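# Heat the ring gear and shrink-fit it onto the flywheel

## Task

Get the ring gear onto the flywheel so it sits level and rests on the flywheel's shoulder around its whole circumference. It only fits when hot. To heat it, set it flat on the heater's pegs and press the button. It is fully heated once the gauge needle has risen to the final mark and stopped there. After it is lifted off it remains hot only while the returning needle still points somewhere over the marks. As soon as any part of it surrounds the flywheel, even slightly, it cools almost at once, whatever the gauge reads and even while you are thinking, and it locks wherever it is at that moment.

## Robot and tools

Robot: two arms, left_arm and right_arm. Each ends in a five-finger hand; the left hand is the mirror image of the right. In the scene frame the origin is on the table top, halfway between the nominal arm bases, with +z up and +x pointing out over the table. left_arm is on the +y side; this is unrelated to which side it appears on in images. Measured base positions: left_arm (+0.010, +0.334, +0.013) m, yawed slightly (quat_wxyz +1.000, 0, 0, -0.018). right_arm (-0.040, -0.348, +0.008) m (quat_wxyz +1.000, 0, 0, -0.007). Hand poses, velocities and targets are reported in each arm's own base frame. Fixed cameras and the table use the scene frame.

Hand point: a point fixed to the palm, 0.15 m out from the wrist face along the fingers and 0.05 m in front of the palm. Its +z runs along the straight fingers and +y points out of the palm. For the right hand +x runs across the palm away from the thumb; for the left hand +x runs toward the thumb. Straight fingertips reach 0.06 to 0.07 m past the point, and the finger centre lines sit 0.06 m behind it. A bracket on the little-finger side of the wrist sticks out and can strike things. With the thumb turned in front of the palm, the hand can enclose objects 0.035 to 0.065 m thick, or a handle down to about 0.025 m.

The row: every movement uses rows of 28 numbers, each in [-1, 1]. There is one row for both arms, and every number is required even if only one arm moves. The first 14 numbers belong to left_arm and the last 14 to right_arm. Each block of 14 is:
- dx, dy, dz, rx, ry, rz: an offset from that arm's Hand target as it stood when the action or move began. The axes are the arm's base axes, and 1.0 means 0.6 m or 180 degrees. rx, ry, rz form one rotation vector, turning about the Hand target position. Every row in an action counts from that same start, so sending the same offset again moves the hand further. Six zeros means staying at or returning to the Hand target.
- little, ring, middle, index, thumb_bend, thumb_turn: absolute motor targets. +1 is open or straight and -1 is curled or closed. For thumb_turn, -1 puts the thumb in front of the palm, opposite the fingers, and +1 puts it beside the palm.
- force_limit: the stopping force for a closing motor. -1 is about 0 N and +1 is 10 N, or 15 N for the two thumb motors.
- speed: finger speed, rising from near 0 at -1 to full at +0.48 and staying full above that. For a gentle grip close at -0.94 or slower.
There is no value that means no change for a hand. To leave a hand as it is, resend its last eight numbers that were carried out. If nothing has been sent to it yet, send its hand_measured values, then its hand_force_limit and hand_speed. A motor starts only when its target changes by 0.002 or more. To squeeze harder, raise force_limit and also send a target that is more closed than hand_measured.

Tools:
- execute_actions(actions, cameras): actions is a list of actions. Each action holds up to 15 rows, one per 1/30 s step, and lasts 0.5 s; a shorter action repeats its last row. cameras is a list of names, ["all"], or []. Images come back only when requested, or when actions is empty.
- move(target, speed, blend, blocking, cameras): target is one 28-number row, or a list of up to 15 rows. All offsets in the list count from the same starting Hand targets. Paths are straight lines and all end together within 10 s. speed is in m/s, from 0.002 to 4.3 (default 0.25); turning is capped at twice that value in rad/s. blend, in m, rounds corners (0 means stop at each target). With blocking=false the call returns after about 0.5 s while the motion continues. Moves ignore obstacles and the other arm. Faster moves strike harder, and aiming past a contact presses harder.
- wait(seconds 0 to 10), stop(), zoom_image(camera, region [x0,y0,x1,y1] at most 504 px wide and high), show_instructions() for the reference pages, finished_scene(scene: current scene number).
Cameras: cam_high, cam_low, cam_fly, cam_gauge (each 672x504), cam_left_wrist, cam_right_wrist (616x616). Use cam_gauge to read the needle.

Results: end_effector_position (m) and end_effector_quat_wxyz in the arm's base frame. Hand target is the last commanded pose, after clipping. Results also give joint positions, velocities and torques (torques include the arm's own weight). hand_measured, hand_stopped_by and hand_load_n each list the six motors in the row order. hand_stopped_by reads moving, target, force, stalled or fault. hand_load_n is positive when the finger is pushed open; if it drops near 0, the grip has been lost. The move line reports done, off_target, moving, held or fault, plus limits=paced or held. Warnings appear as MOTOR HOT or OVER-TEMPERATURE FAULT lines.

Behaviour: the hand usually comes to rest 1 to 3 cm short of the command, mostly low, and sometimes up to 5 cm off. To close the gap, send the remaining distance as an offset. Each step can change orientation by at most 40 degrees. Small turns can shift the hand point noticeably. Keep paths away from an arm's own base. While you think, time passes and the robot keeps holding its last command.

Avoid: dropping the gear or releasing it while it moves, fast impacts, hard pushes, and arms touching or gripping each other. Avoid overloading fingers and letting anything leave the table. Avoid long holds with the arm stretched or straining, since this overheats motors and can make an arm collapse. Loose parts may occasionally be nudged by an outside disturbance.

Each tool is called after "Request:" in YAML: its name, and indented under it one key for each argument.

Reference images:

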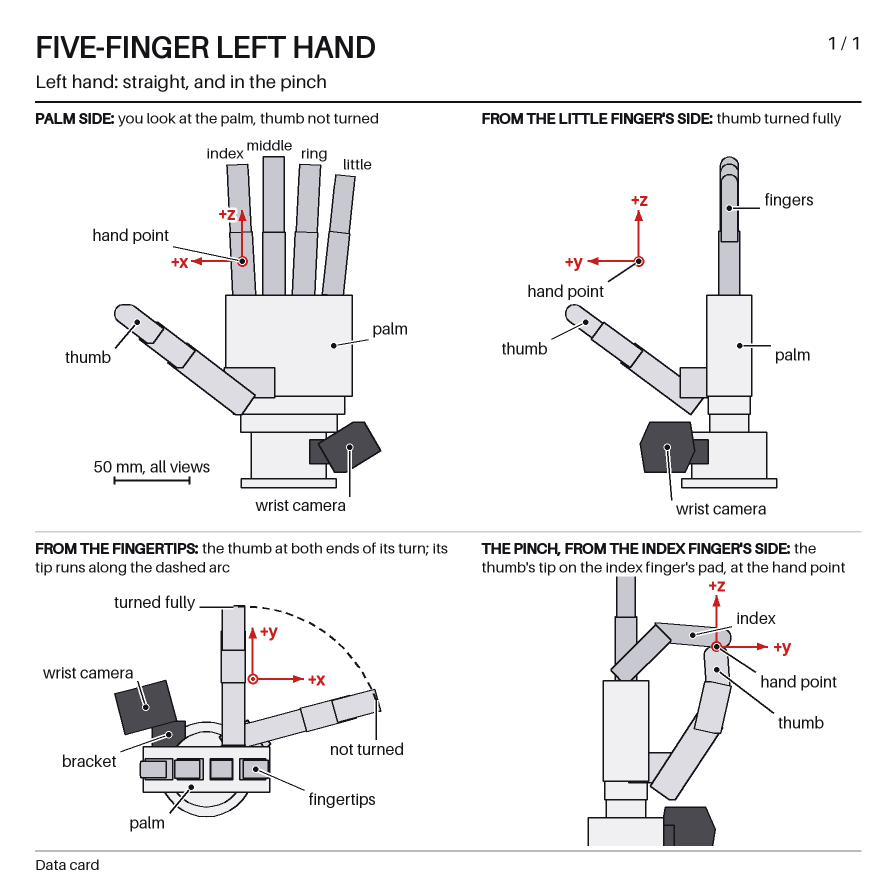

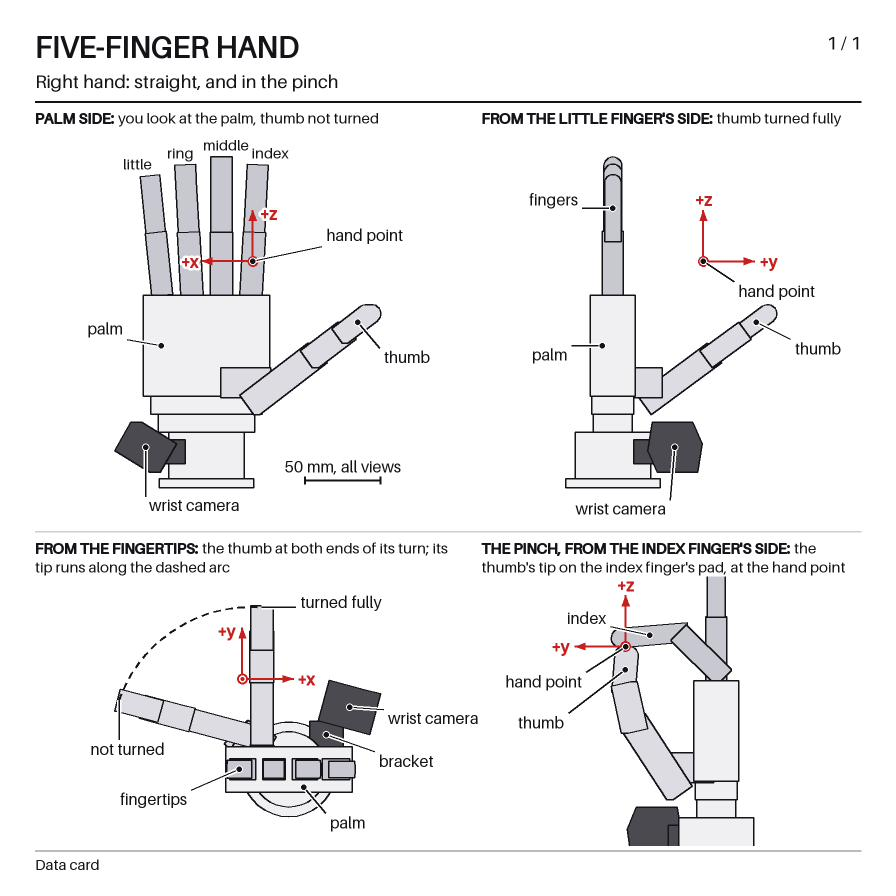

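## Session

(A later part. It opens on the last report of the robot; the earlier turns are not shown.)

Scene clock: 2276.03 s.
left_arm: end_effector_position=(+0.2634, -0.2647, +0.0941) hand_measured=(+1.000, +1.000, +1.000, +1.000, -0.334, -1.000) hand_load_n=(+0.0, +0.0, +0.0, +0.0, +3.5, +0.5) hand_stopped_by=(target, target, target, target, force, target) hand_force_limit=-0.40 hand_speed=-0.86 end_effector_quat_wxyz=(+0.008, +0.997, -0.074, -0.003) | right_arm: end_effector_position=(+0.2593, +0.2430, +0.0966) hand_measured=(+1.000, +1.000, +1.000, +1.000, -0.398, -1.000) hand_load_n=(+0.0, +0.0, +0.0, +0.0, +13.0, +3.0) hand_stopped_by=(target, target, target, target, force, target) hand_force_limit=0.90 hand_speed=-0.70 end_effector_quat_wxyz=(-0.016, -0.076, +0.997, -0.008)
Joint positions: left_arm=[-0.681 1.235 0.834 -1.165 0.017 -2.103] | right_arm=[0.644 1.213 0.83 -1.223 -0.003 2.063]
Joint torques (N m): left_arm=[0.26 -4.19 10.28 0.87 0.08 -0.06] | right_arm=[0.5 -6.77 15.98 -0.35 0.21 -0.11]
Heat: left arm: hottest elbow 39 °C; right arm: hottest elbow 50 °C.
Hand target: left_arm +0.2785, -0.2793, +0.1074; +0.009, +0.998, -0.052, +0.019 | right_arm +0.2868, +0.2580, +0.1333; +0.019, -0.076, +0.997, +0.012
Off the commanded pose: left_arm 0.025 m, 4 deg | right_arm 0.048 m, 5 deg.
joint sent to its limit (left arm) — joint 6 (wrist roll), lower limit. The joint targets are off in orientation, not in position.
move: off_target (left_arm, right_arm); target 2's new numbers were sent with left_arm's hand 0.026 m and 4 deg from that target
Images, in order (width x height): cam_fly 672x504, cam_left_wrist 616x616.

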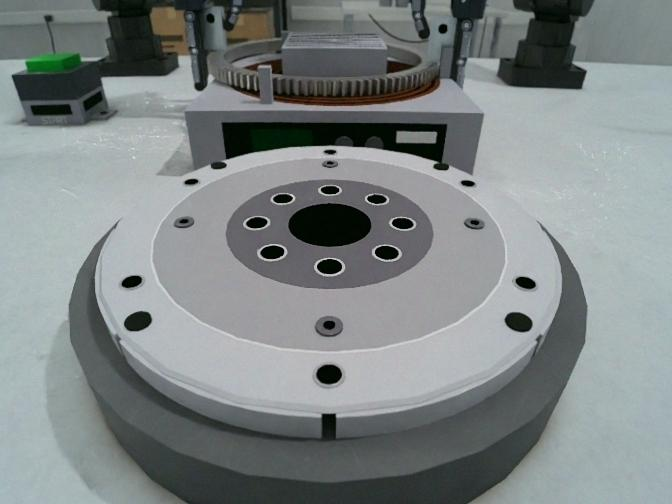

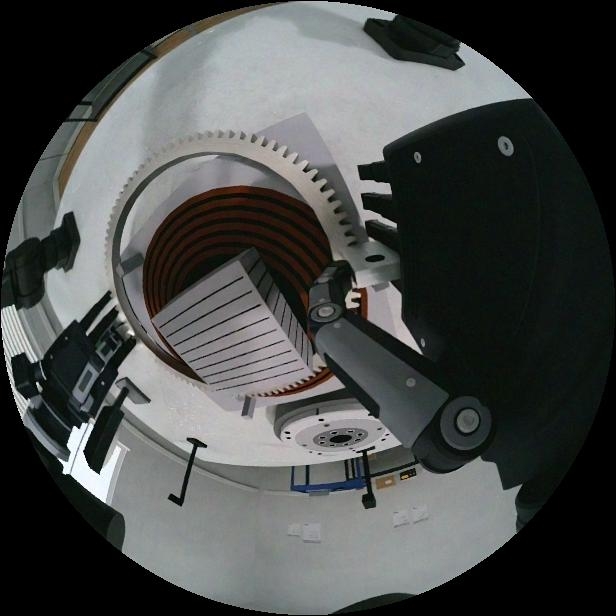

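Request:
execute_actions:
  actions:
    - [[0,0,0,0,0,0,1,1,1,1,-0.72,-1,0.95,-0.7,0,0,0,0,0,0,1,1,1,1,-0.72,-1,0.9,-0.7]]
    - [[0,0,0,0,0,0,1,1,1,1,-0.72,-1,0.95,-0.7,0,0,0,0,0,0,1,1,1,1,-0.72,-1,0.9,-0.7]]
  cameras: []

Request:
move:
  target:
    - [0.006,0,0.0200,0,0,0,1,1,1,1,-0.72,-1,0.95,-0.7,0.006,0.0,0.0300,0,0,0,1,1,1,1,-0.70,-1,0.95,-0.7]
  speed: 0.03
  cameras: ["cam_fly"]

Request:
zoom_image:
  camera: "cam_fly"
  region: [150, 0, 510, 120]

Scene clock: 2286.20 s.
left_arm: end_effector_position=(+0.2633, -0.2649, +0.0938) hand_measured=(+1.000, +1.000, +1.000, +1.000, -0.396, -1.000) hand_load_n=(+0.0, +0.0, +0.0, +0.5, +14.0, +2.5) hand_stopped_by=(target, target, target, target, force, target) hand_force_limit=0.95 hand_speed=-0.70 end_effector_quat_wxyz=(+0.008, +0.997, -0.073, -0.003) | right_arm: end_effector_position=(+0.2602, +0.2446, +0.0983) hand_measured=(+1.000, +1.000, +1.000, +1.000, -0.398, -1.000) hand_load_n=(+0.0, +0.0, +0.5, +0.0, +14.0, +3.0) hand_stopped_by=(target, target, target, target, force, target) hand_force_limit=0.90 hand_speed=-0.70 end_effector_quat_wxyz=(-0.015, -0.077, +0.997, -0.006)
Joint positions: left_arm=[-0.681 1.236 0.834 -1.165 0.017 -2.106] | right_arm=[0.644 1.213 0.834 -1.223 -0.006 2.06]
Joint torques (N m): left_arm=[0.21 -4.25 10.26 0.92 0.08 -0.04] | right_arm=[0.62 -6.65 15.79 -0.34 0.31 -0.09]
Heat: left arm: hottest elbow 40 °C; right arm: hottest elbow 50 °C.
Hand target: left_arm +0.2785, -0.2793, +0.1074; +0.009, +0.998, -0.052, +0.019 | right_arm +0.2868, +0.2580, +0.1334; +0.019, -0.076, +0.997, +0.012
Off the commanded pose: left_arm 0.025 m, 4 deg | right_arm 0.046 m, 4 deg.
joint sent to its limit (left arm) — joint 6 (wrist roll), lower limit. The joint targets are off in orientation, not in position.
Step readings (end_effector_position of left_arm | right_arm):
0: (+0.2634, -0.2647, +0.0941) | (+0.2593, +0.2430, +0.0966)
1: (+0.2634, -0.2647, +0.0941) | (+0.2593, +0.2430, +0.0966)
2: (+0.2634, -0.2647, +0.0941) | (+0.2593, +0.2430, +0.0966)
4: (+0.2634, -0.2647, +0.0940) | (+0.2593, +0.2433, +0.0968)
8: (+0.2633, -0.2649, +0.0938) | (+0.2602, +0.2446, +0.0984)
15: (+0.2633, -0.2649, +0.0938) | (+0.2602, +0.2446, +0.0983)
16: (+0.2633, -0.2649, +0.0938) | (+0.2602, +0.2446, +0.0983)
17: (+0.2633, -0.2649, +0.0938) | (+0.2602, +0.2446, +0.0983)
19: (+0.2633, -0.2649, +0.0938) | (+0.2602, +0.2446, +0.0983)
23: (+0.2633, -0.2649, +0.0938) | (+0.2602, +0.2446, +0.0983)
30: (+0.2633, -0.2649, +0.0938) | (+0.2602, +0.2446, +0.0983)
No camera images: "cameras" was empty.

Scene clock: 2287.43 s.
left_arm: end_effector_position=(+0.2637, -0.2650, +0.0943) hand_measured=(+1.000, +1.000, +1.000, +1.000, -0.396, -1.000) hand_load_n=(+0.0, +0.0, +0.5, +0.0, +17.0, +2.5) hand_stopped_by=(target, target, target, target, force, target) hand_force_limit=0.95 hand_speed=-0.70 end_effector_quat_wxyz=(+0.006, +0.997, -0.073, -0.006) | right_arm: end_effector_position=(+0.2591, +0.2440, +0.1069) hand_measured=(+1.000, +1.000, +1.000, +1.000, -0.400, -1.000) hand_load_n=(+0.0, +0.0, +0.5, +0.0, +16.0, +3.5) hand_stopped_by=(target, target, target, target, force, target) hand_force_limit=0.95 hand_speed=-0.70 end_effector_quat_wxyz=(-0.022, -0.079, +0.997, -0.010)
Joint positions: left_arm=[-0.681 1.242 0.842 -1.175 0.017 -2.106] | right_arm=[0.644 1.213 0.861 -1.266 -0.006 2.057]
Joint torques (N m): left_arm=[0.62 -5.25 11.75 -0.08 -0.01 -0.03] | right_arm=[0.32 -7.53 17.17 -0.68 0.29 -0.14]
Heat: left arm: hottest elbow 40 °C; right arm: hottest elbow 50 °C.
Hand target: left_arm +0.2821, -0.2792, +0.1193; +0.009, +0.998, -0.052, +0.019 | right_arm +0.2903, +0.2580, +0.1514; +0.019, -0.076, +0.997, +0.012
Off the commanded pose: left_arm 0.034 m, 4 deg | right_arm 0.056 m, 5 deg.
joint sent to its limit (left arm) — joint 6 (wrist roll), lower limit. The joint targets are off in orientation, not in position.
move: off_target (left_arm, right_arm)
Images, in order (width x height): cam_fly 672x504.

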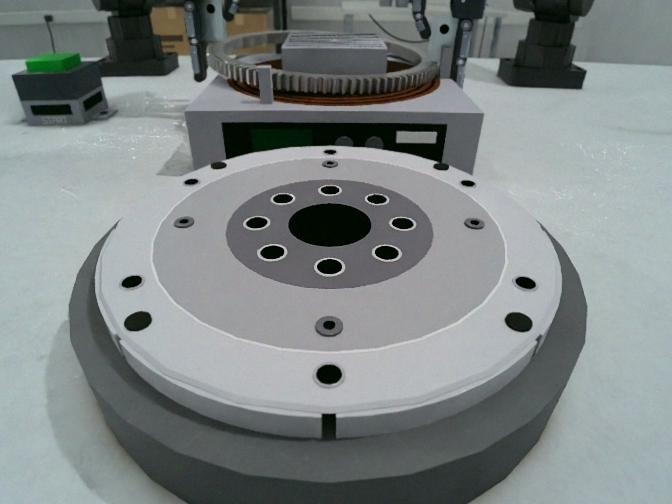

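Scaled by 1.400.

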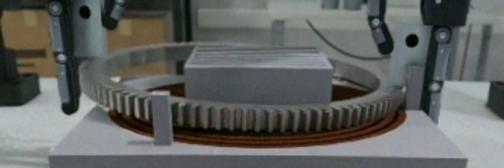

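Request:
move:
  target:
    - [0.006,0,0.0200,0,0,0,1,1,1,1,-0.72,-1,0.95,-0.7,0.0,0.0,0.0,0,0,0,1,1,1,1,-0.70,-1,0.95,-0.7]
  speed: 0.03
  cameras: ["cam_fly"]

Request:
zoom_image:
  camera: "cam_fly"
  region: [150, 0, 510, 120]

Scene clock: 2292.27 s.
left_arm: end_effector_position=(+0.2639, -0.2654, +0.1020) hand_measured=(+1.000, +1.000, +1.000, +1.000, -0.396, -1.000) hand_load_n=(+0.0, +0.0, +0.0, +0.0, +15.5, +2.5) hand_stopped_by=(target, target, target, target, force, target) hand_force_limit=0.95 hand_speed=-0.70 end_effector_quat_wxyz=(+0.003, +0.997, -0.073, -0.011) | right_arm: end_effector_position=(+0.2595, +0.2440, +0.1084) hand_measured=(+1.000, +1.000, +1.000, +1.000, -0.400, -1.000) hand_load_n=(+0.0, +0.0, +0.5, +0.0, +14.0, +3.0) hand_stopped_by=(target, target, target, target, force, target) hand_force_limit=0.95 hand_speed=-0.70 end_effector_quat_wxyz=(-0.022, -0.080, +0.997, -0.011)
Joint positions: left_arm=[-0.681 1.242 0.866 -1.21 0.017 -2.106] | right_arm=[0.643 1.213 0.865 -1.271 -0.005 2.054]
Joint torques (N m): left_arm=[0.91 -5.71 12.23 -0.14 -0.13 -0.04] | right_arm=[-0.21 -6.83 16.7 -0.36 0.26 -0.08]
Heat: left arm: hottest elbow 39 °C; right arm: hottest elbow 49 °C.
Hand target: left_arm +0.2857, -0.2792, +0.1313; +0.009, +0.998, -0.052, +0.019 | right_arm +0.2902, +0.2580, +0.1513; +0.019, -0.076, +0.997, +0.012
Off the commanded pose: left_arm 0.039 m, 4 deg | right_arm 0.055 m, 5 deg.
joint sent to its limit (left arm) — joint 6 (wrist roll), lower limit. The joint targets still meet the commanded pose.
move: off_target (left_arm, right_arm)
Images, in order (width x height): cam_fly 672x504.

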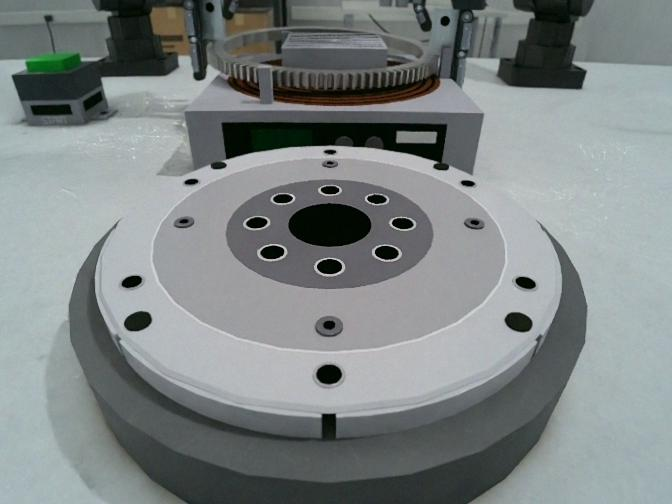

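Scaled by 1.400.

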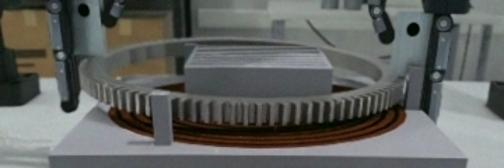

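Request:
move:
  target:
    - [0.006,0,0.0270,0,0,0,1,1,1,1,-0.72,-1,0.95,-0.7,0.006,0.0,0.020,0,0,0,1,1,1,1,-0.70,-1,0.95,-0.7]
  speed: 0.03
  cameras: ["cam_fly"]

Request:
zoom_image:
  camera: "cam_fly"
  region: [150, 0, 510, 120]

Scene clock: 2300.13 s.
left_arm: end_effector_position=(+0.2662, -0.2660, +0.1142) hand_measured=(+1.000, +1.000, +1.000, +1.000, -0.396, -1.000) hand_load_n=(+0.0, +0.0, +0.0, +0.0, +15.5, +3.5) hand_stopped_by=(target, target, target, target, force, target) hand_force_limit=0.95 hand_speed=-0.70 end_effector_quat_wxyz=(-0.002, +0.997, -0.073, -0.014) | right_arm: end_effector_position=(+0.2631, +0.2436, +0.1191) hand_measured=(+1.000, +1.000, +1.000, +1.000, -0.400, -1.000) hand_load_n=(+0.0, +0.0, +0.5, +0.0, +13.5, +2.5) hand_stopped_by=(target, target, target, target, force, target) hand_force_limit=0.95 hand_speed=-0.70 end_effector_quat_wxyz=(-0.024, -0.079, +0.996, -0.012)
Joint positions: left_arm=[-0.681 1.242 0.901 -1.255 0.012 -2.106] | right_arm=[0.635 1.213 0.895 -1.306 -0.005 2.047]
Joint torques (N m): left_arm=[1.26 -6.24 12.64 -0.09 -0.04 -0.02] | right_arm=[-0.21 -7.18 17.06 -0.27 0.28 -0.07]
Heat: left arm: hottest elbow 39 °C; right arm: hottest elbow 50 °C.
Hand target: left_arm +0.2893, -0.2793, +0.1476; +0.009, +0.998, -0.052, +0.019 | right_arm +0.2939, +0.2580, +0.1633; +0.019, -0.076, +0.997, +0.012
Off the commanded pose: left_arm 0.043 m, 5 deg | right_arm 0.056 m, 6 deg.
joint sent to its limit (left arm) — joint 6 (wrist roll), lower limit. The joint targets still meet the commanded pose.
move: off_target (left_arm, right_arm)
Images, in order (width x height): cam_fly 672x504.

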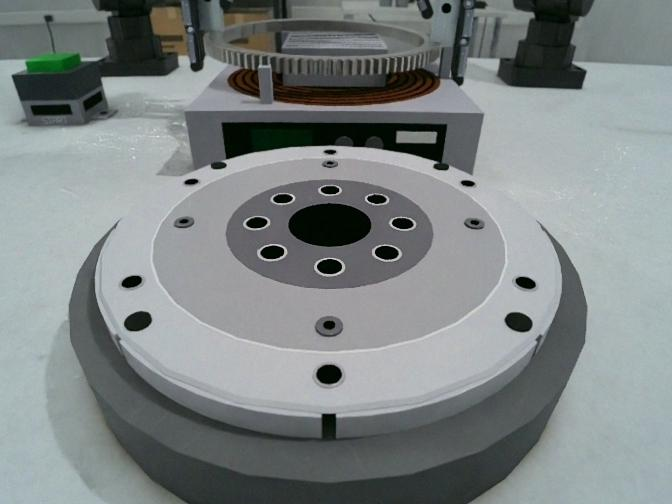

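Scaled by 1.400.

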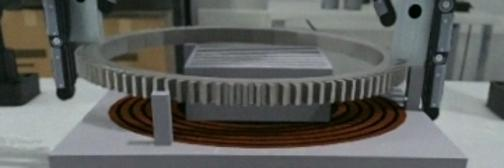

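Request:
move:
  target:
    - [0.006,0,0.050,0,0,0,1,1,1,1,-0.72,-1,0.95,-0.7,0.006,0.0,0.043,0,0,0,1,1,1,1,-0.70,-1,0.95,-0.7]
  speed: 0.04
  cameras: ["cam_fly","cam_high","cam_left_wrist","cam_right_wrist"]

Request:
zoom_image:
  camera: "cam_fly"
  region: [150, 0, 510, 120]

Request:
zoom_image:
  camera: "cam_high"
  region: [210, 60, 410, 210]

Scene clock: 2310.50 s.
left_arm: end_effector_position=(+0.2716, -0.2665, +0.1385) hand_measured=(+1.000, +1.000, +1.000, +1.000, -0.396, -1.000) hand_load_n=(+0.0, +0.0, +0.0, +0.0, +15.5, +2.5) hand_stopped_by=(target, target, target, target, force, target) hand_force_limit=0.95 hand_speed=-0.70 end_effector_quat_wxyz=(-0.007, +0.997, -0.070, -0.018) | right_arm: end_effector_position=(+0.2682, +0.2435, +0.1410) hand_measured=(+1.000, +1.000, +1.000, +1.000, -0.400, -1.000) hand_load_n=(+0.0, +0.0, +0.0, +0.0, +14.0, +2.5) hand_stopped_by=(target, target, target, target, force, target) hand_force_limit=0.95 hand_speed=-0.70 end_effector_quat_wxyz=(-0.028, -0.078, +0.996, -0.014)
Joint positions: left_arm=[-0.675 1.242 0.97 -1.338 0.009 -2.106] | right_arm=[0.626 1.213 0.956 -1.377 -0.005 2.041]
Joint torques (N m): left_arm=[1.08 -7.3 12.86 -0.12 0.03 -0.03] | right_arm=[0.15 -7.77 17.42 -0.4 0.22 -0.09]
Heat: left arm: hottest elbow 42 °C; right arm: hottest elbow 49 °C.
Hand target: left_arm +0.2929, -0.2793, +0.1776; +0.009, +0.998, -0.052, +0.019 | right_arm +0.2974, +0.2581, +0.1891; +0.019, -0.076, +0.997, +0.012
Off the commanded pose: left_arm 0.046 m, 5 deg | right_arm 0.058 m, 6 deg.
joint sent to its limit (left arm) — joint 6 (wrist roll), lower limit. The joint targets still meet the commanded pose.
move: off_target (left_arm, right_arm)
Images, in order (width x height): cam_high 672x504, cam_fly 672x504, cam_left_wrist 616x616, cam_right_wrist 616x616.

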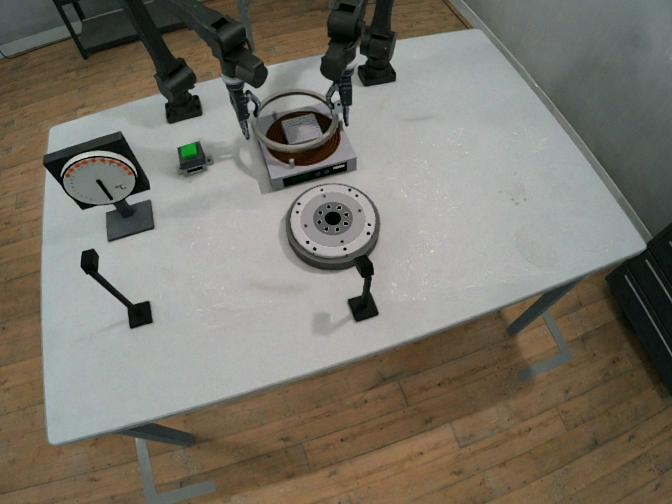

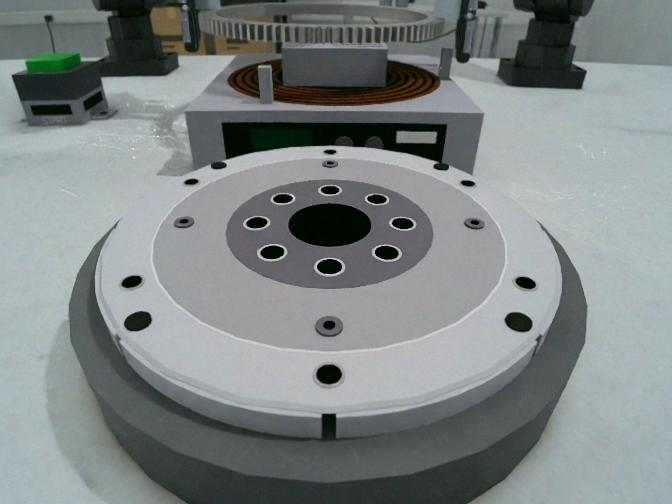

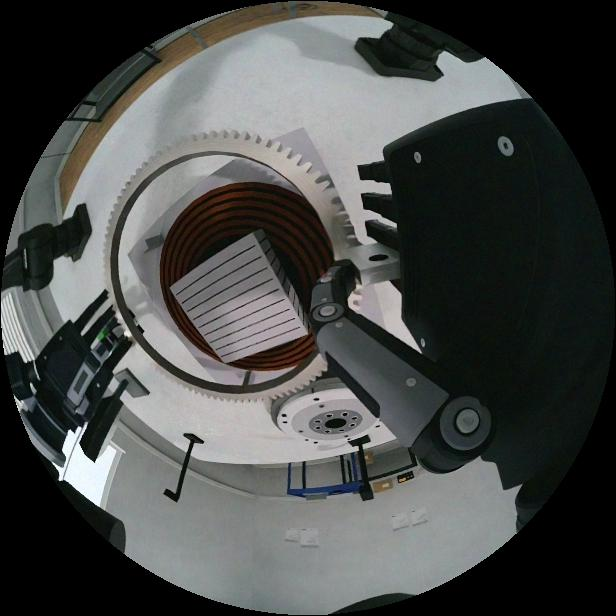

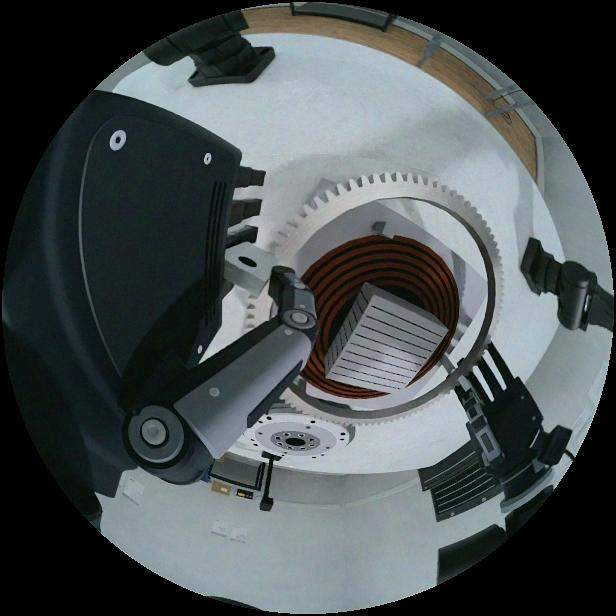

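Scaled by 1.400.

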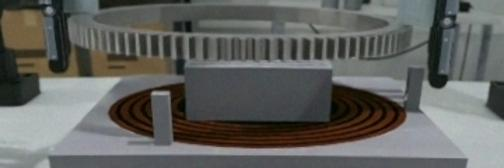

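Scaled by 2.520.

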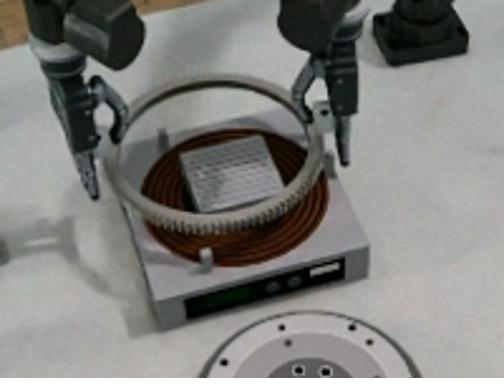

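Request:
move:
  target:
    - [0.004,0,0.025,0,0,0,1,1,1,1,-0.72,-1,0.95,-0.7,0.004,0.0,0.025,0,0,0,1,1,1,1,-0.70,-1,0.95,-0.7]
    - [0.002,0.015,0.025,0,0,0,1,1,1,1,-0.72,-1,0.95,-0.7,0.035,0.015,0.025,0,0,0,1,1,1,1,-0.70,-1,0.95,-0.7]
  speed: 0.04
  cameras: ["cam_fly","cam_high"]

Request:
zoom_image:
  camera: "cam_fly"
  region: [150, 0, 510, 120]

Request:
zoom_image:
  camera: "cam_high"
  region: [210, 60, 410, 210]

Scene clock: 2347.13 s.
left_arm: end_effector_position=(+0.2803, -0.2596, +0.1543) hand_measured=(+1.000, +1.000, +1.000, +1.000, -0.396, -1.000) hand_load_n=(+0.0, +0.0, +0.5, +0.0, +15.5, +4.0) hand_stopped_by=(target, target, target, target, force, target) hand_force_limit=0.95 hand_speed=-0.70 end_effector_quat_wxyz=(-0.012, +0.998, -0.058, -0.015) | right_arm: end_effector_position=(+0.2843, +0.2488, +0.1561) hand_measured=(+1.000, +1.000, +1.000, +1.000, -0.400, -1.000) hand_load_n=(+0.0, +0.0, +0.0, +0.0, +14.0, +1.5) hand_stopped_by=(target, target, target, target, force, target) hand_force_limit=0.95 hand_speed=-0.70 end_effector_quat_wxyz=(-0.030, -0.081, +0.996, -0.016)
Joint positions: left_arm=[-0.654 1.235 1.008 -1.382 -0.004 -2.108] | right_arm=[0.61 1.252 1.03 -1.417 -0.002 2.018]
Joint torques (N m): left_arm=[0.62 -8.18 11.95 -0.08 0.2 0] | right_arm=[0.67 -7.88 18.63 0.16 0.08 0.01]
Heat: left arm: hottest elbow 43 °C; right arm: hottest elbow 48 °C.
Hand target: left_arm +0.2941, -0.2702, +0.1926; +0.009, +0.998, -0.052, +0.019 | right_arm +0.3185, +0.2671, +0.2040; +0.019, -0.076, +0.997, +0.012
Off the commanded pose: left_arm 0.042 m, 5 deg | right_arm 0.062 m, 7 deg.
joint sent to its limit (left arm) — joint 6 (wrist roll), lower limit. The joint targets still meet the commanded pose.
move: off_target (left_arm, right_arm)
Images, in order (width x height): cam_high 672x504, cam_fly 672x504.

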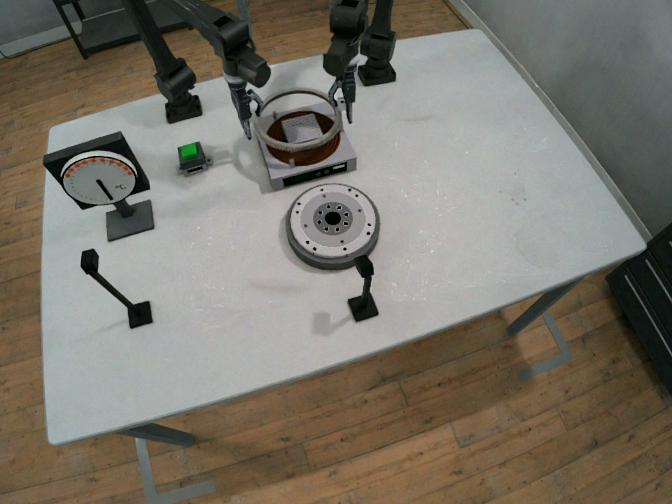

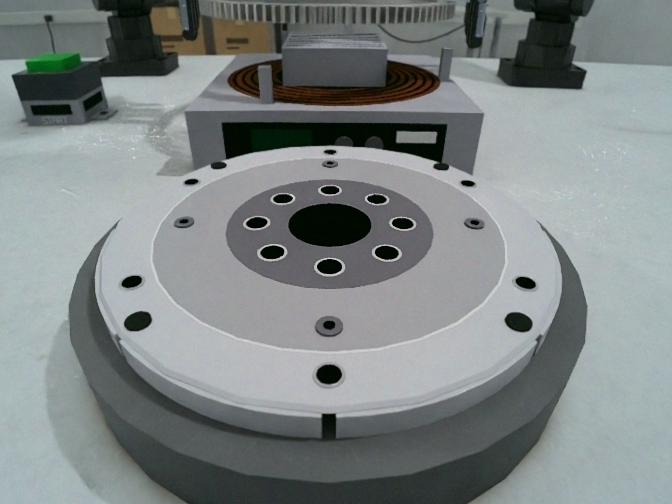

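Scaled by 1.400.

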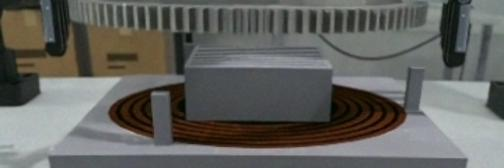

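Scaled by 2.520.

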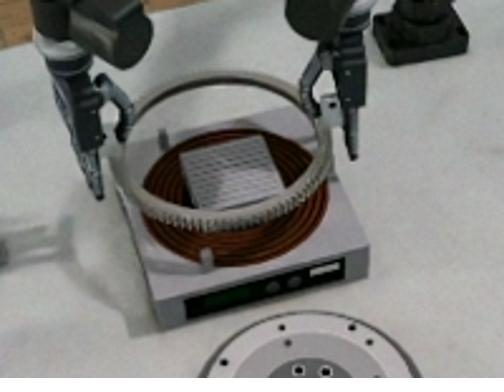

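Request:
zoom_image:
  camera: "cam_high"
  region: [240, 75, 370, 190]

Scaled by 3.877.

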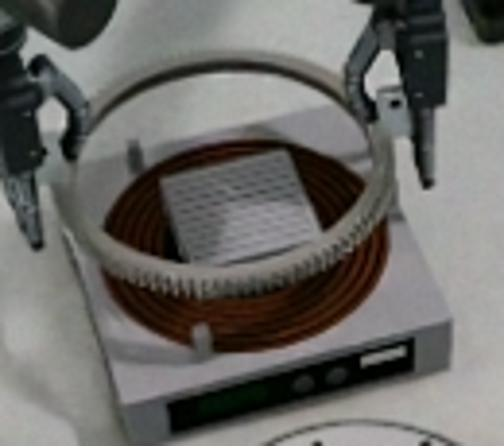

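Request:
move:
  target:
    - [0.010,0.020,0.0,0,0,0,1,1,1,1,-0.72,-1,0.95,-0.7,0.033,0.022,0.0,0,0,0,1,1,1,1,-0.70,-1,0.95,-0.7]
  speed: 0.04
  cameras: ["cam_fly","cam_high","cam_left_wrist","cam_right_wrist"]

Request:
zoom_image:
  camera: "cam_fly"
  region: [150, 0, 510, 120]

Request:
zoom_image:
  camera: "cam_high"
  region: [240, 75, 370, 190]

Scene clock: 2387.77 s.
left_arm: end_effector_position=(+0.2896, -0.2475, +0.1560) hand_measured=(+1.000, +1.000, +1.000, +1.000, -0.396, -1.000) hand_load_n=(+0.0, +0.0, +0.0, +0.0, +14.5, +4.0) hand_stopped_by=(target, target, target, target, force, target) hand_force_limit=0.95 hand_speed=-0.70 end_effector_quat_wxyz=(-0.014, +0.999, -0.040, -0.011) | right_arm: end_effector_position=(+0.3018, +0.2599, +0.1555) hand_measured=(+1.000, +1.000, +1.000, +1.000, -0.400, -1.000) hand_load_n=(+0.0, +0.0, +0.0, +0.0, +14.5, +1.5) hand_stopped_by=(target, target, target, target, force, target) hand_force_limit=0.95 hand_speed=-0.70 end_effector_quat_wxyz=(-0.034, -0.082, +0.996, -0.018)
Joint positions: left_arm=[-0.617 1.229 1.008 -1.385 -0.012 -2.108] | right_arm=[0.607 1.314 1.083 -1.417 -0.002 2.013]
Joint torques (N m): left_arm=[0.5 -8 11.59 -0.03 0.33 0.25] | right_arm=[0.67 -8.12 18.62 0.36 0.07 0.03]
Heat: left arm: hottest elbow 46 °C; right arm: hottest elbow 49 °C.
Hand target: left_arm +0.3001, -0.2583, +0.1925; +0.009, +0.998, -0.052, +0.019 | right_arm +0.3384, +0.2802, +0.2041; +0.019, -0.076, +0.997, +0.012
Off the commanded pose: left_arm 0.040 m, 5 deg | right_arm 0.064 m, 7 deg.
move: off_target (left_arm, right_arm)
Images, in order (width x height): cam_high 672x504, cam_fly 672x504, cam_left_wrist 616x616, cam_right_wrist 616x616.

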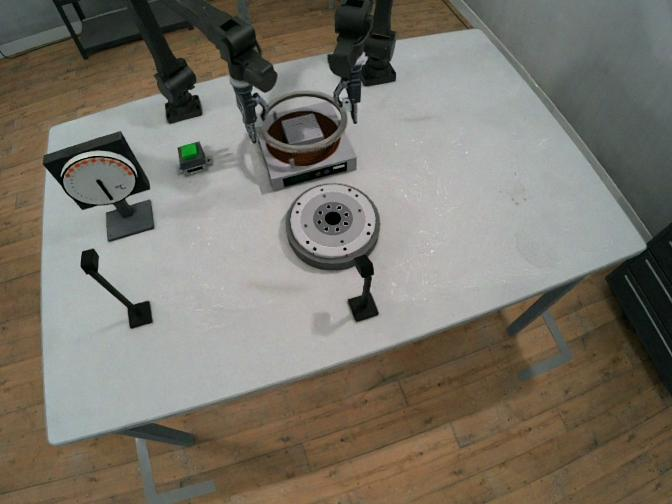

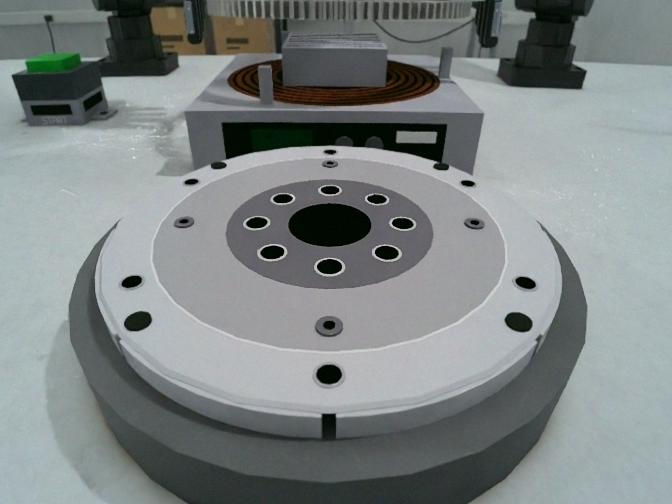

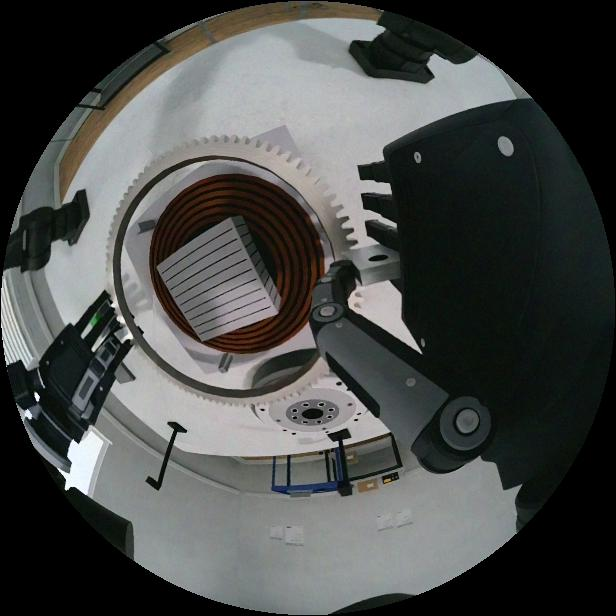

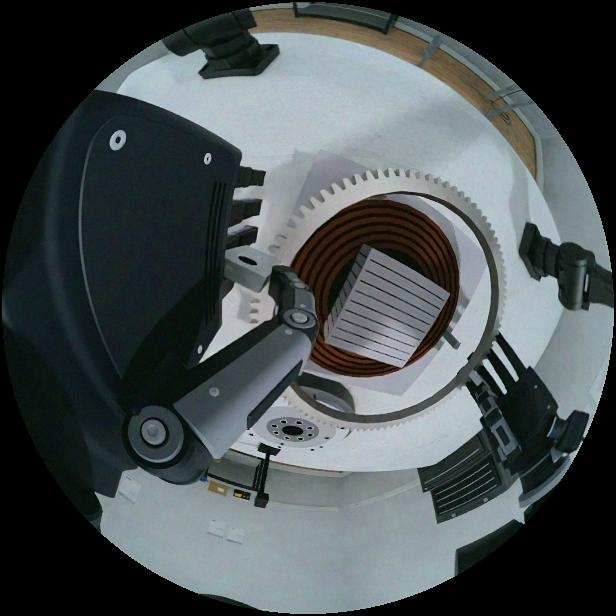

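Scaled by 1.400.

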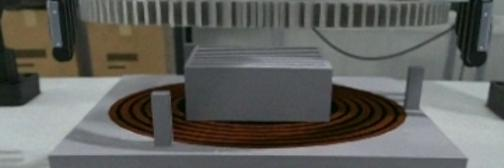

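Scaled by 3.877.

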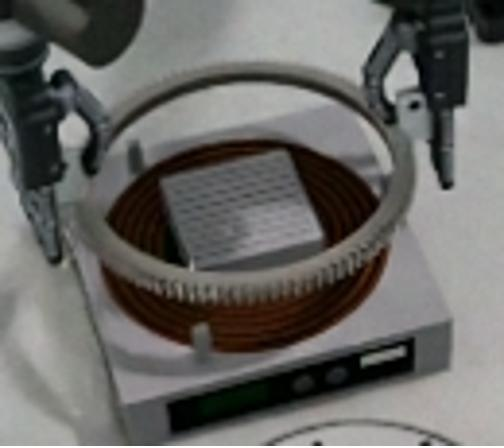

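Request:
move:
  target:
    - [0.0,-0.006,-0.030,0,0,0,1,1,1,1,-0.72,-1,0.95,-0.7,0.0,-0.006,-0.030,0,0,0,1,1,1,1,-0.70,-1,0.95,-0.7]
  speed: 0.04
  cameras: ["cam_fly"]

Request:
zoom_image:
  camera: "cam_fly"
  region: [150, 0, 510, 120]

Scene clock: 2410.10 s.
left_arm: end_effector_position=(+0.2934, -0.2487, +0.1567) hand_measured=(+1.000, +1.000, +1.000, +1.000, -0.396, -1.000) hand_load_n=(+0.0, +0.0, +0.0, +0.0, +13.5, +3.5) hand_stopped_by=(target, target, target, target, force, target) hand_force_limit=0.95 hand_speed=-0.70 end_effector_quat_wxyz=(-0.013, +0.999, -0.040, -0.004) | right_arm: end_effector_position=(+0.3115, +0.2588, +0.1531) hand_measured=(+1.000, +1.000, +1.000, +1.000, -0.400, -1.000) hand_load_n=(+0.0, +0.0, +0.0, +0.0, +14.5, +1.5) hand_stopped_by=(target, target, target, target, force, target) hand_force_limit=0.95 hand_speed=-0.70 end_effector_quat_wxyz=(-0.025, -0.078, +0.996, -0.016)
Joint positions: left_arm=[-0.617 1.228 1.008 -1.371 -0.018 -2.108] | right_arm=[0.593 1.322 1.083 -1.391 0.003 2.007]
Joint torques (N m): left_arm=[-0.09 -6.95 9.05 1.39 0.58 0.16] | right_arm=[1.49 -8.82 14.97 1.37 -0.22 -0.02]
Heat: left arm: hottest elbow 46 °C; right arm: hottest elbow 55 °C.
Hand target: left_arm +0.3001, -0.2619, +0.1746; +0.009, +0.998, -0.052, +0.019 | right_arm +0.3383, +0.2766, +0.1860; +0.019, -0.076, +0.997, +0.012
Off the commanded pose: left_arm 0.023 m, 4 deg | right_arm 0.046 m, 6 deg.
move: off_target (left_arm, right_arm)
Images, in order (width x height): cam_fly 672x504.

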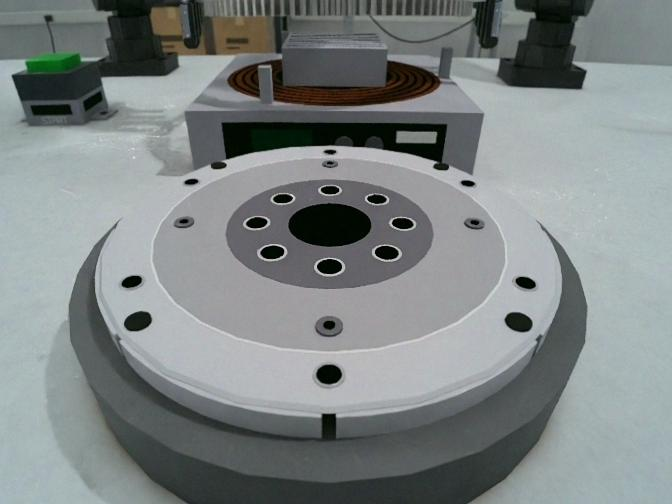

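Scaled by 1.400.

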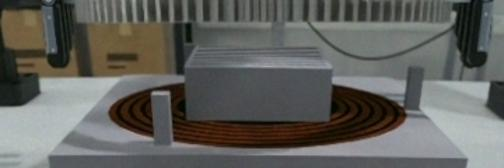

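Request:
move:
  target:
    - [-0.008,-0.002,-0.020,0,0,0,1,1,1,1,-0.72,-1,0.95,-0.7,-0.020,-0.002,-0.018,0,0,0,1,1,1,1,-0.70,-1,0.95,-0.7]
  speed: 0.04
  cameras: ["cam_fly"]

Request:
zoom_image:
  camera: "cam_fly"
  region: [150, 0, 510, 120]

Scene clock: 2424.27 s.
left_arm: end_effector_position=(+0.2936, -0.2480, +0.1489) hand_measured=(+1.000, +1.000, +1.000, +1.000, -0.396, -1.000) hand_load_n=(+0.0, +0.0, +0.0, +0.0, +14.5, +4.0) hand_stopped_by=(target, target, target, target, force, target) hand_force_limit=0.95 hand_speed=-0.70 end_effector_quat_wxyz=(-0.013, +0.999, -0.040, +0.000) | right_arm: end_effector_position=(+0.3148, +0.2597, +0.1502) hand_measured=(+1.000, +1.000, +1.000, +1.000, -0.400, -1.000) hand_load_n=(+0.0, +0.0, +0.0, +0.0, +13.5, +1.5) hand_stopped_by=(target, target, target, target, force, target) hand_force_limit=0.95 hand_speed=-0.70 end_effector_quat_wxyz=(-0.017, -0.078, +0.997, -0.014)
Joint positions: left_arm=[-0.617 1.228 0.986 -1.343 -0.022 -2.108] | right_arm=[0.593 1.322 1.075 -1.368 0.008 2.008]
Joint torques (N m): left_arm=[-0.97 -7.12 8.09 1.55 0.74 0.04] | right_arm=[2.9 -10.11 11.55 1.66 -0.48 0.1]
Heat: left arm: hottest elbow 44 °C; right arm: hottest elbow 54 °C.
Hand target: left_arm +0.2952, -0.2630, +0.1625; +0.009, +0.998, -0.052, +0.019 | right_arm +0.3263, +0.2754, +0.1752; +0.019, -0.076, +0.997, +0.012
Off the commanded pose: left_arm 0.020 m, 4 deg | right_arm 0.032 m, 5 deg.
move: off_target (left_arm, right_arm)
Images, in order (width x height): cam_fly 672x504.

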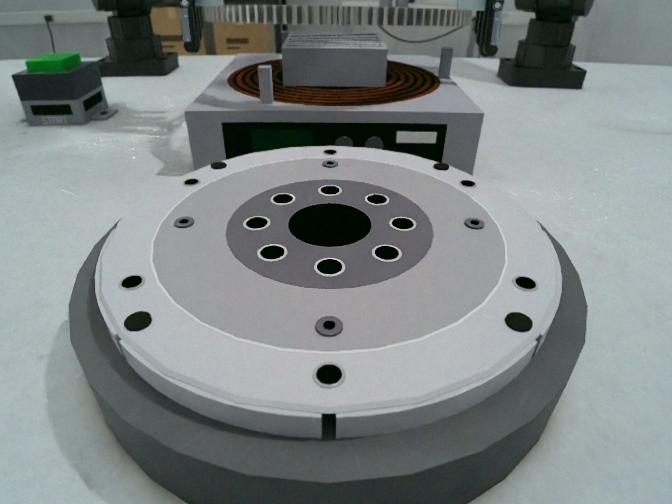

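Scaled by 1.400.

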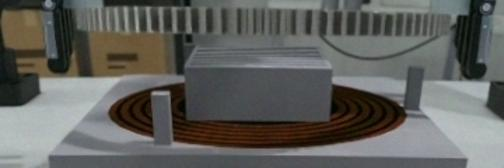

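Request:
move:
  target:
    - [-0.008,-0.003,-0.020,0,0,0,1,1,1,1,-0.72,-1,0.95,-0.7,-0.024,-0.005,-0.022,0,0,0,1,1,1,1,-0.70,-1,0.95,-0.7]
  speed: 0.04
  cameras: ["cam_fly","cam_high","cam_left_wrist","cam_right_wrist"]

Request:
zoom_image:
  camera: "cam_fly"
  region: [150, 0, 510, 120]

Request:
zoom_image:
  camera: "cam_high"
  region: [240, 75, 370, 190]

Scene clock: 2430.23 s.
left_arm: end_effector_position=(+0.2877, -0.2509, +0.1370) hand_measured=(+1.000, +1.000, +1.000, +1.000, -0.396, -1.000) hand_load_n=(+0.0, +0.0, +0.0, +0.0, +13.5, +3.0) hand_stopped_by=(target, target, target, target, force, target) hand_force_limit=0.95 hand_speed=-0.70 end_effector_quat_wxyz=(-0.010, +0.999, -0.046, -0.001) | right_arm: end_effector_position=(+0.3059, +0.2573, +0.1352) hand_measured=(+1.000, +1.000, +1.000, +1.000, -0.400, -1.000) hand_load_n=(+0.0, +0.0, +0.0, +0.0, +13.5, +2.5) hand_stopped_by=(target, target, target, target, force, target) hand_force_limit=0.95 hand_speed=-0.70 end_effector_quat_wxyz=(-0.017, -0.073, +0.997, -0.013)
Joint positions: left_arm=[-0.629 1.228 0.954 -1.308 -0.015 -2.108] | right_arm=[0.601 1.307 1.02 -1.326 0.005 2.026]
Joint torques (N m): left_arm=[-0.67 -6.83 8.08 1.5 0.57 -0.01] | right_arm=[3.02 -11.05 10.8 1.17 -0.32 0.07]
Heat: left arm: hottest elbow 43 °C; right arm: hottest elbow 52 °C.
Hand target: left_arm +0.2905, -0.2648, +0.1505; +0.009, +0.998, -0.052, +0.019 | right_arm +0.3118, +0.2724, +0.1620; +0.019, -0.076, +0.997, +0.012
Off the commanded pose: left_arm 0.020 m, 3 deg | right_arm 0.031 m, 5 deg.
joint sent to its limit (left arm) — joint 6 (wrist roll), lower limit. The joint targets still meet the commanded pose.
move: off_target (left_arm, right_arm)
Images, in order (width x height): cam_high 672x504, cam_fly 672x504, cam_left_wrist 616x616, cam_right_wrist 616x616.

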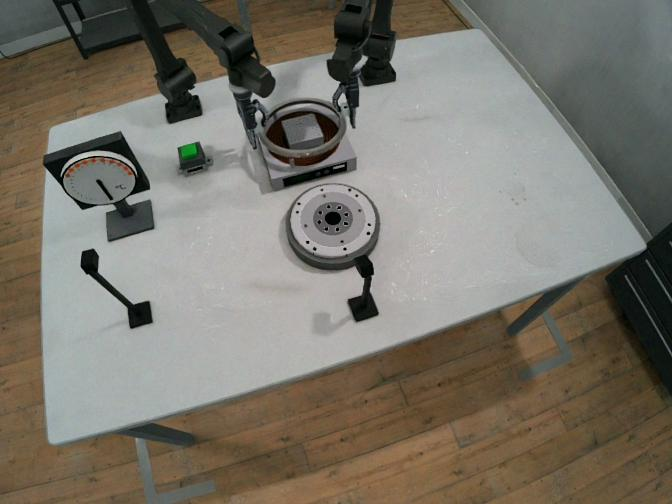

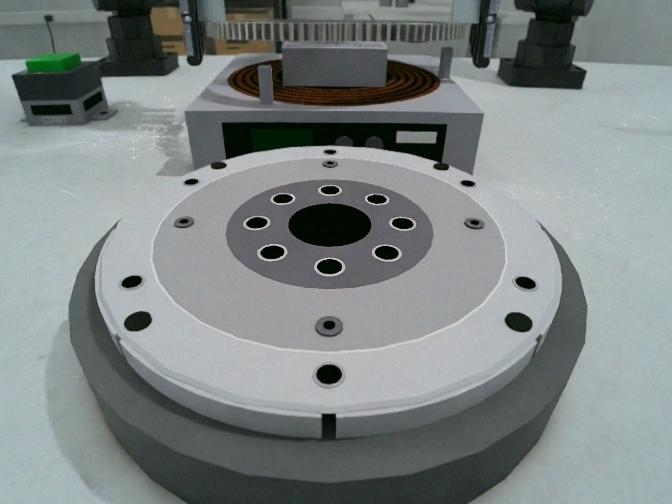

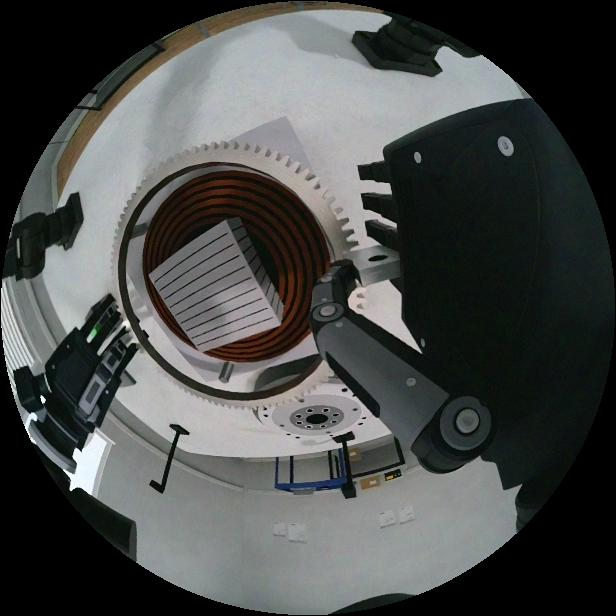

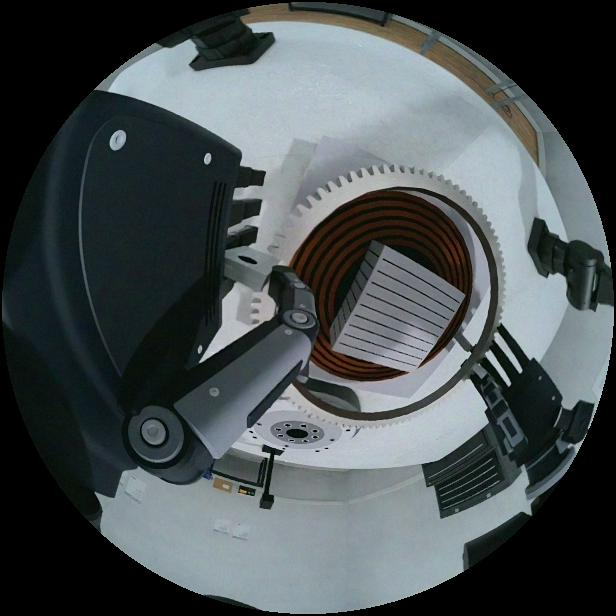

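Scaled by 1.400.

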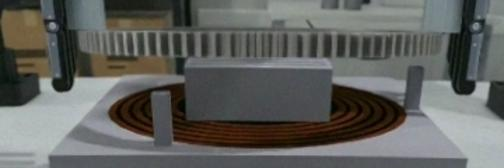

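Scaled by 3.877.

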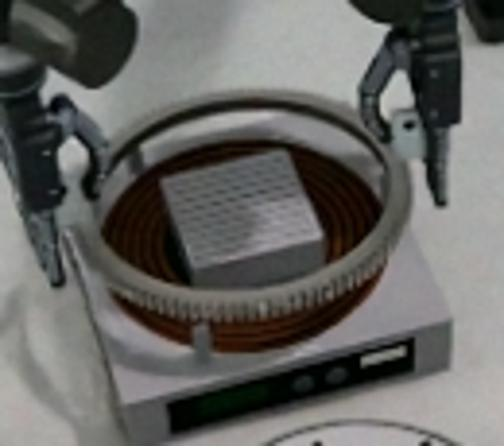

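Request:
zoom_image:
  camera: "cam_right_wrist"
  region: [240, 110, 520, 390]

Request:
zoom_image:
  camera: "cam_left_wrist"
  region: [90, 120, 390, 420]

Scaled by 1.800 from the camera's 616x616 image, which has a finer 880x880 frame.

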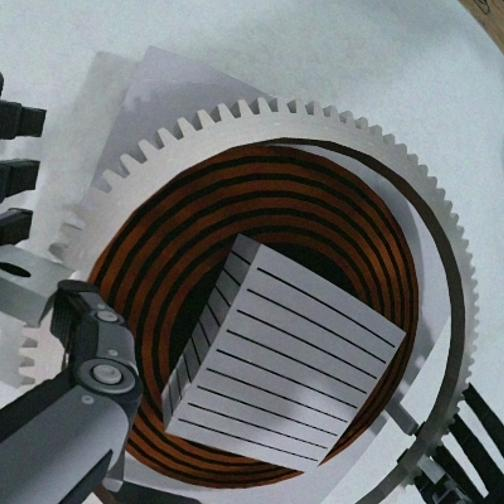

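Scaled by 1.680 from the camera's 616x616 image, which has a finer 880x880 frame.

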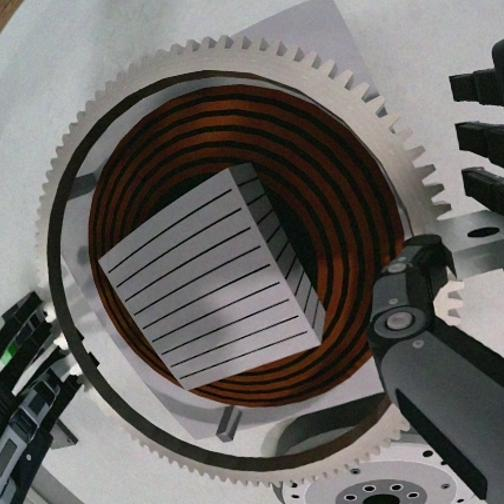

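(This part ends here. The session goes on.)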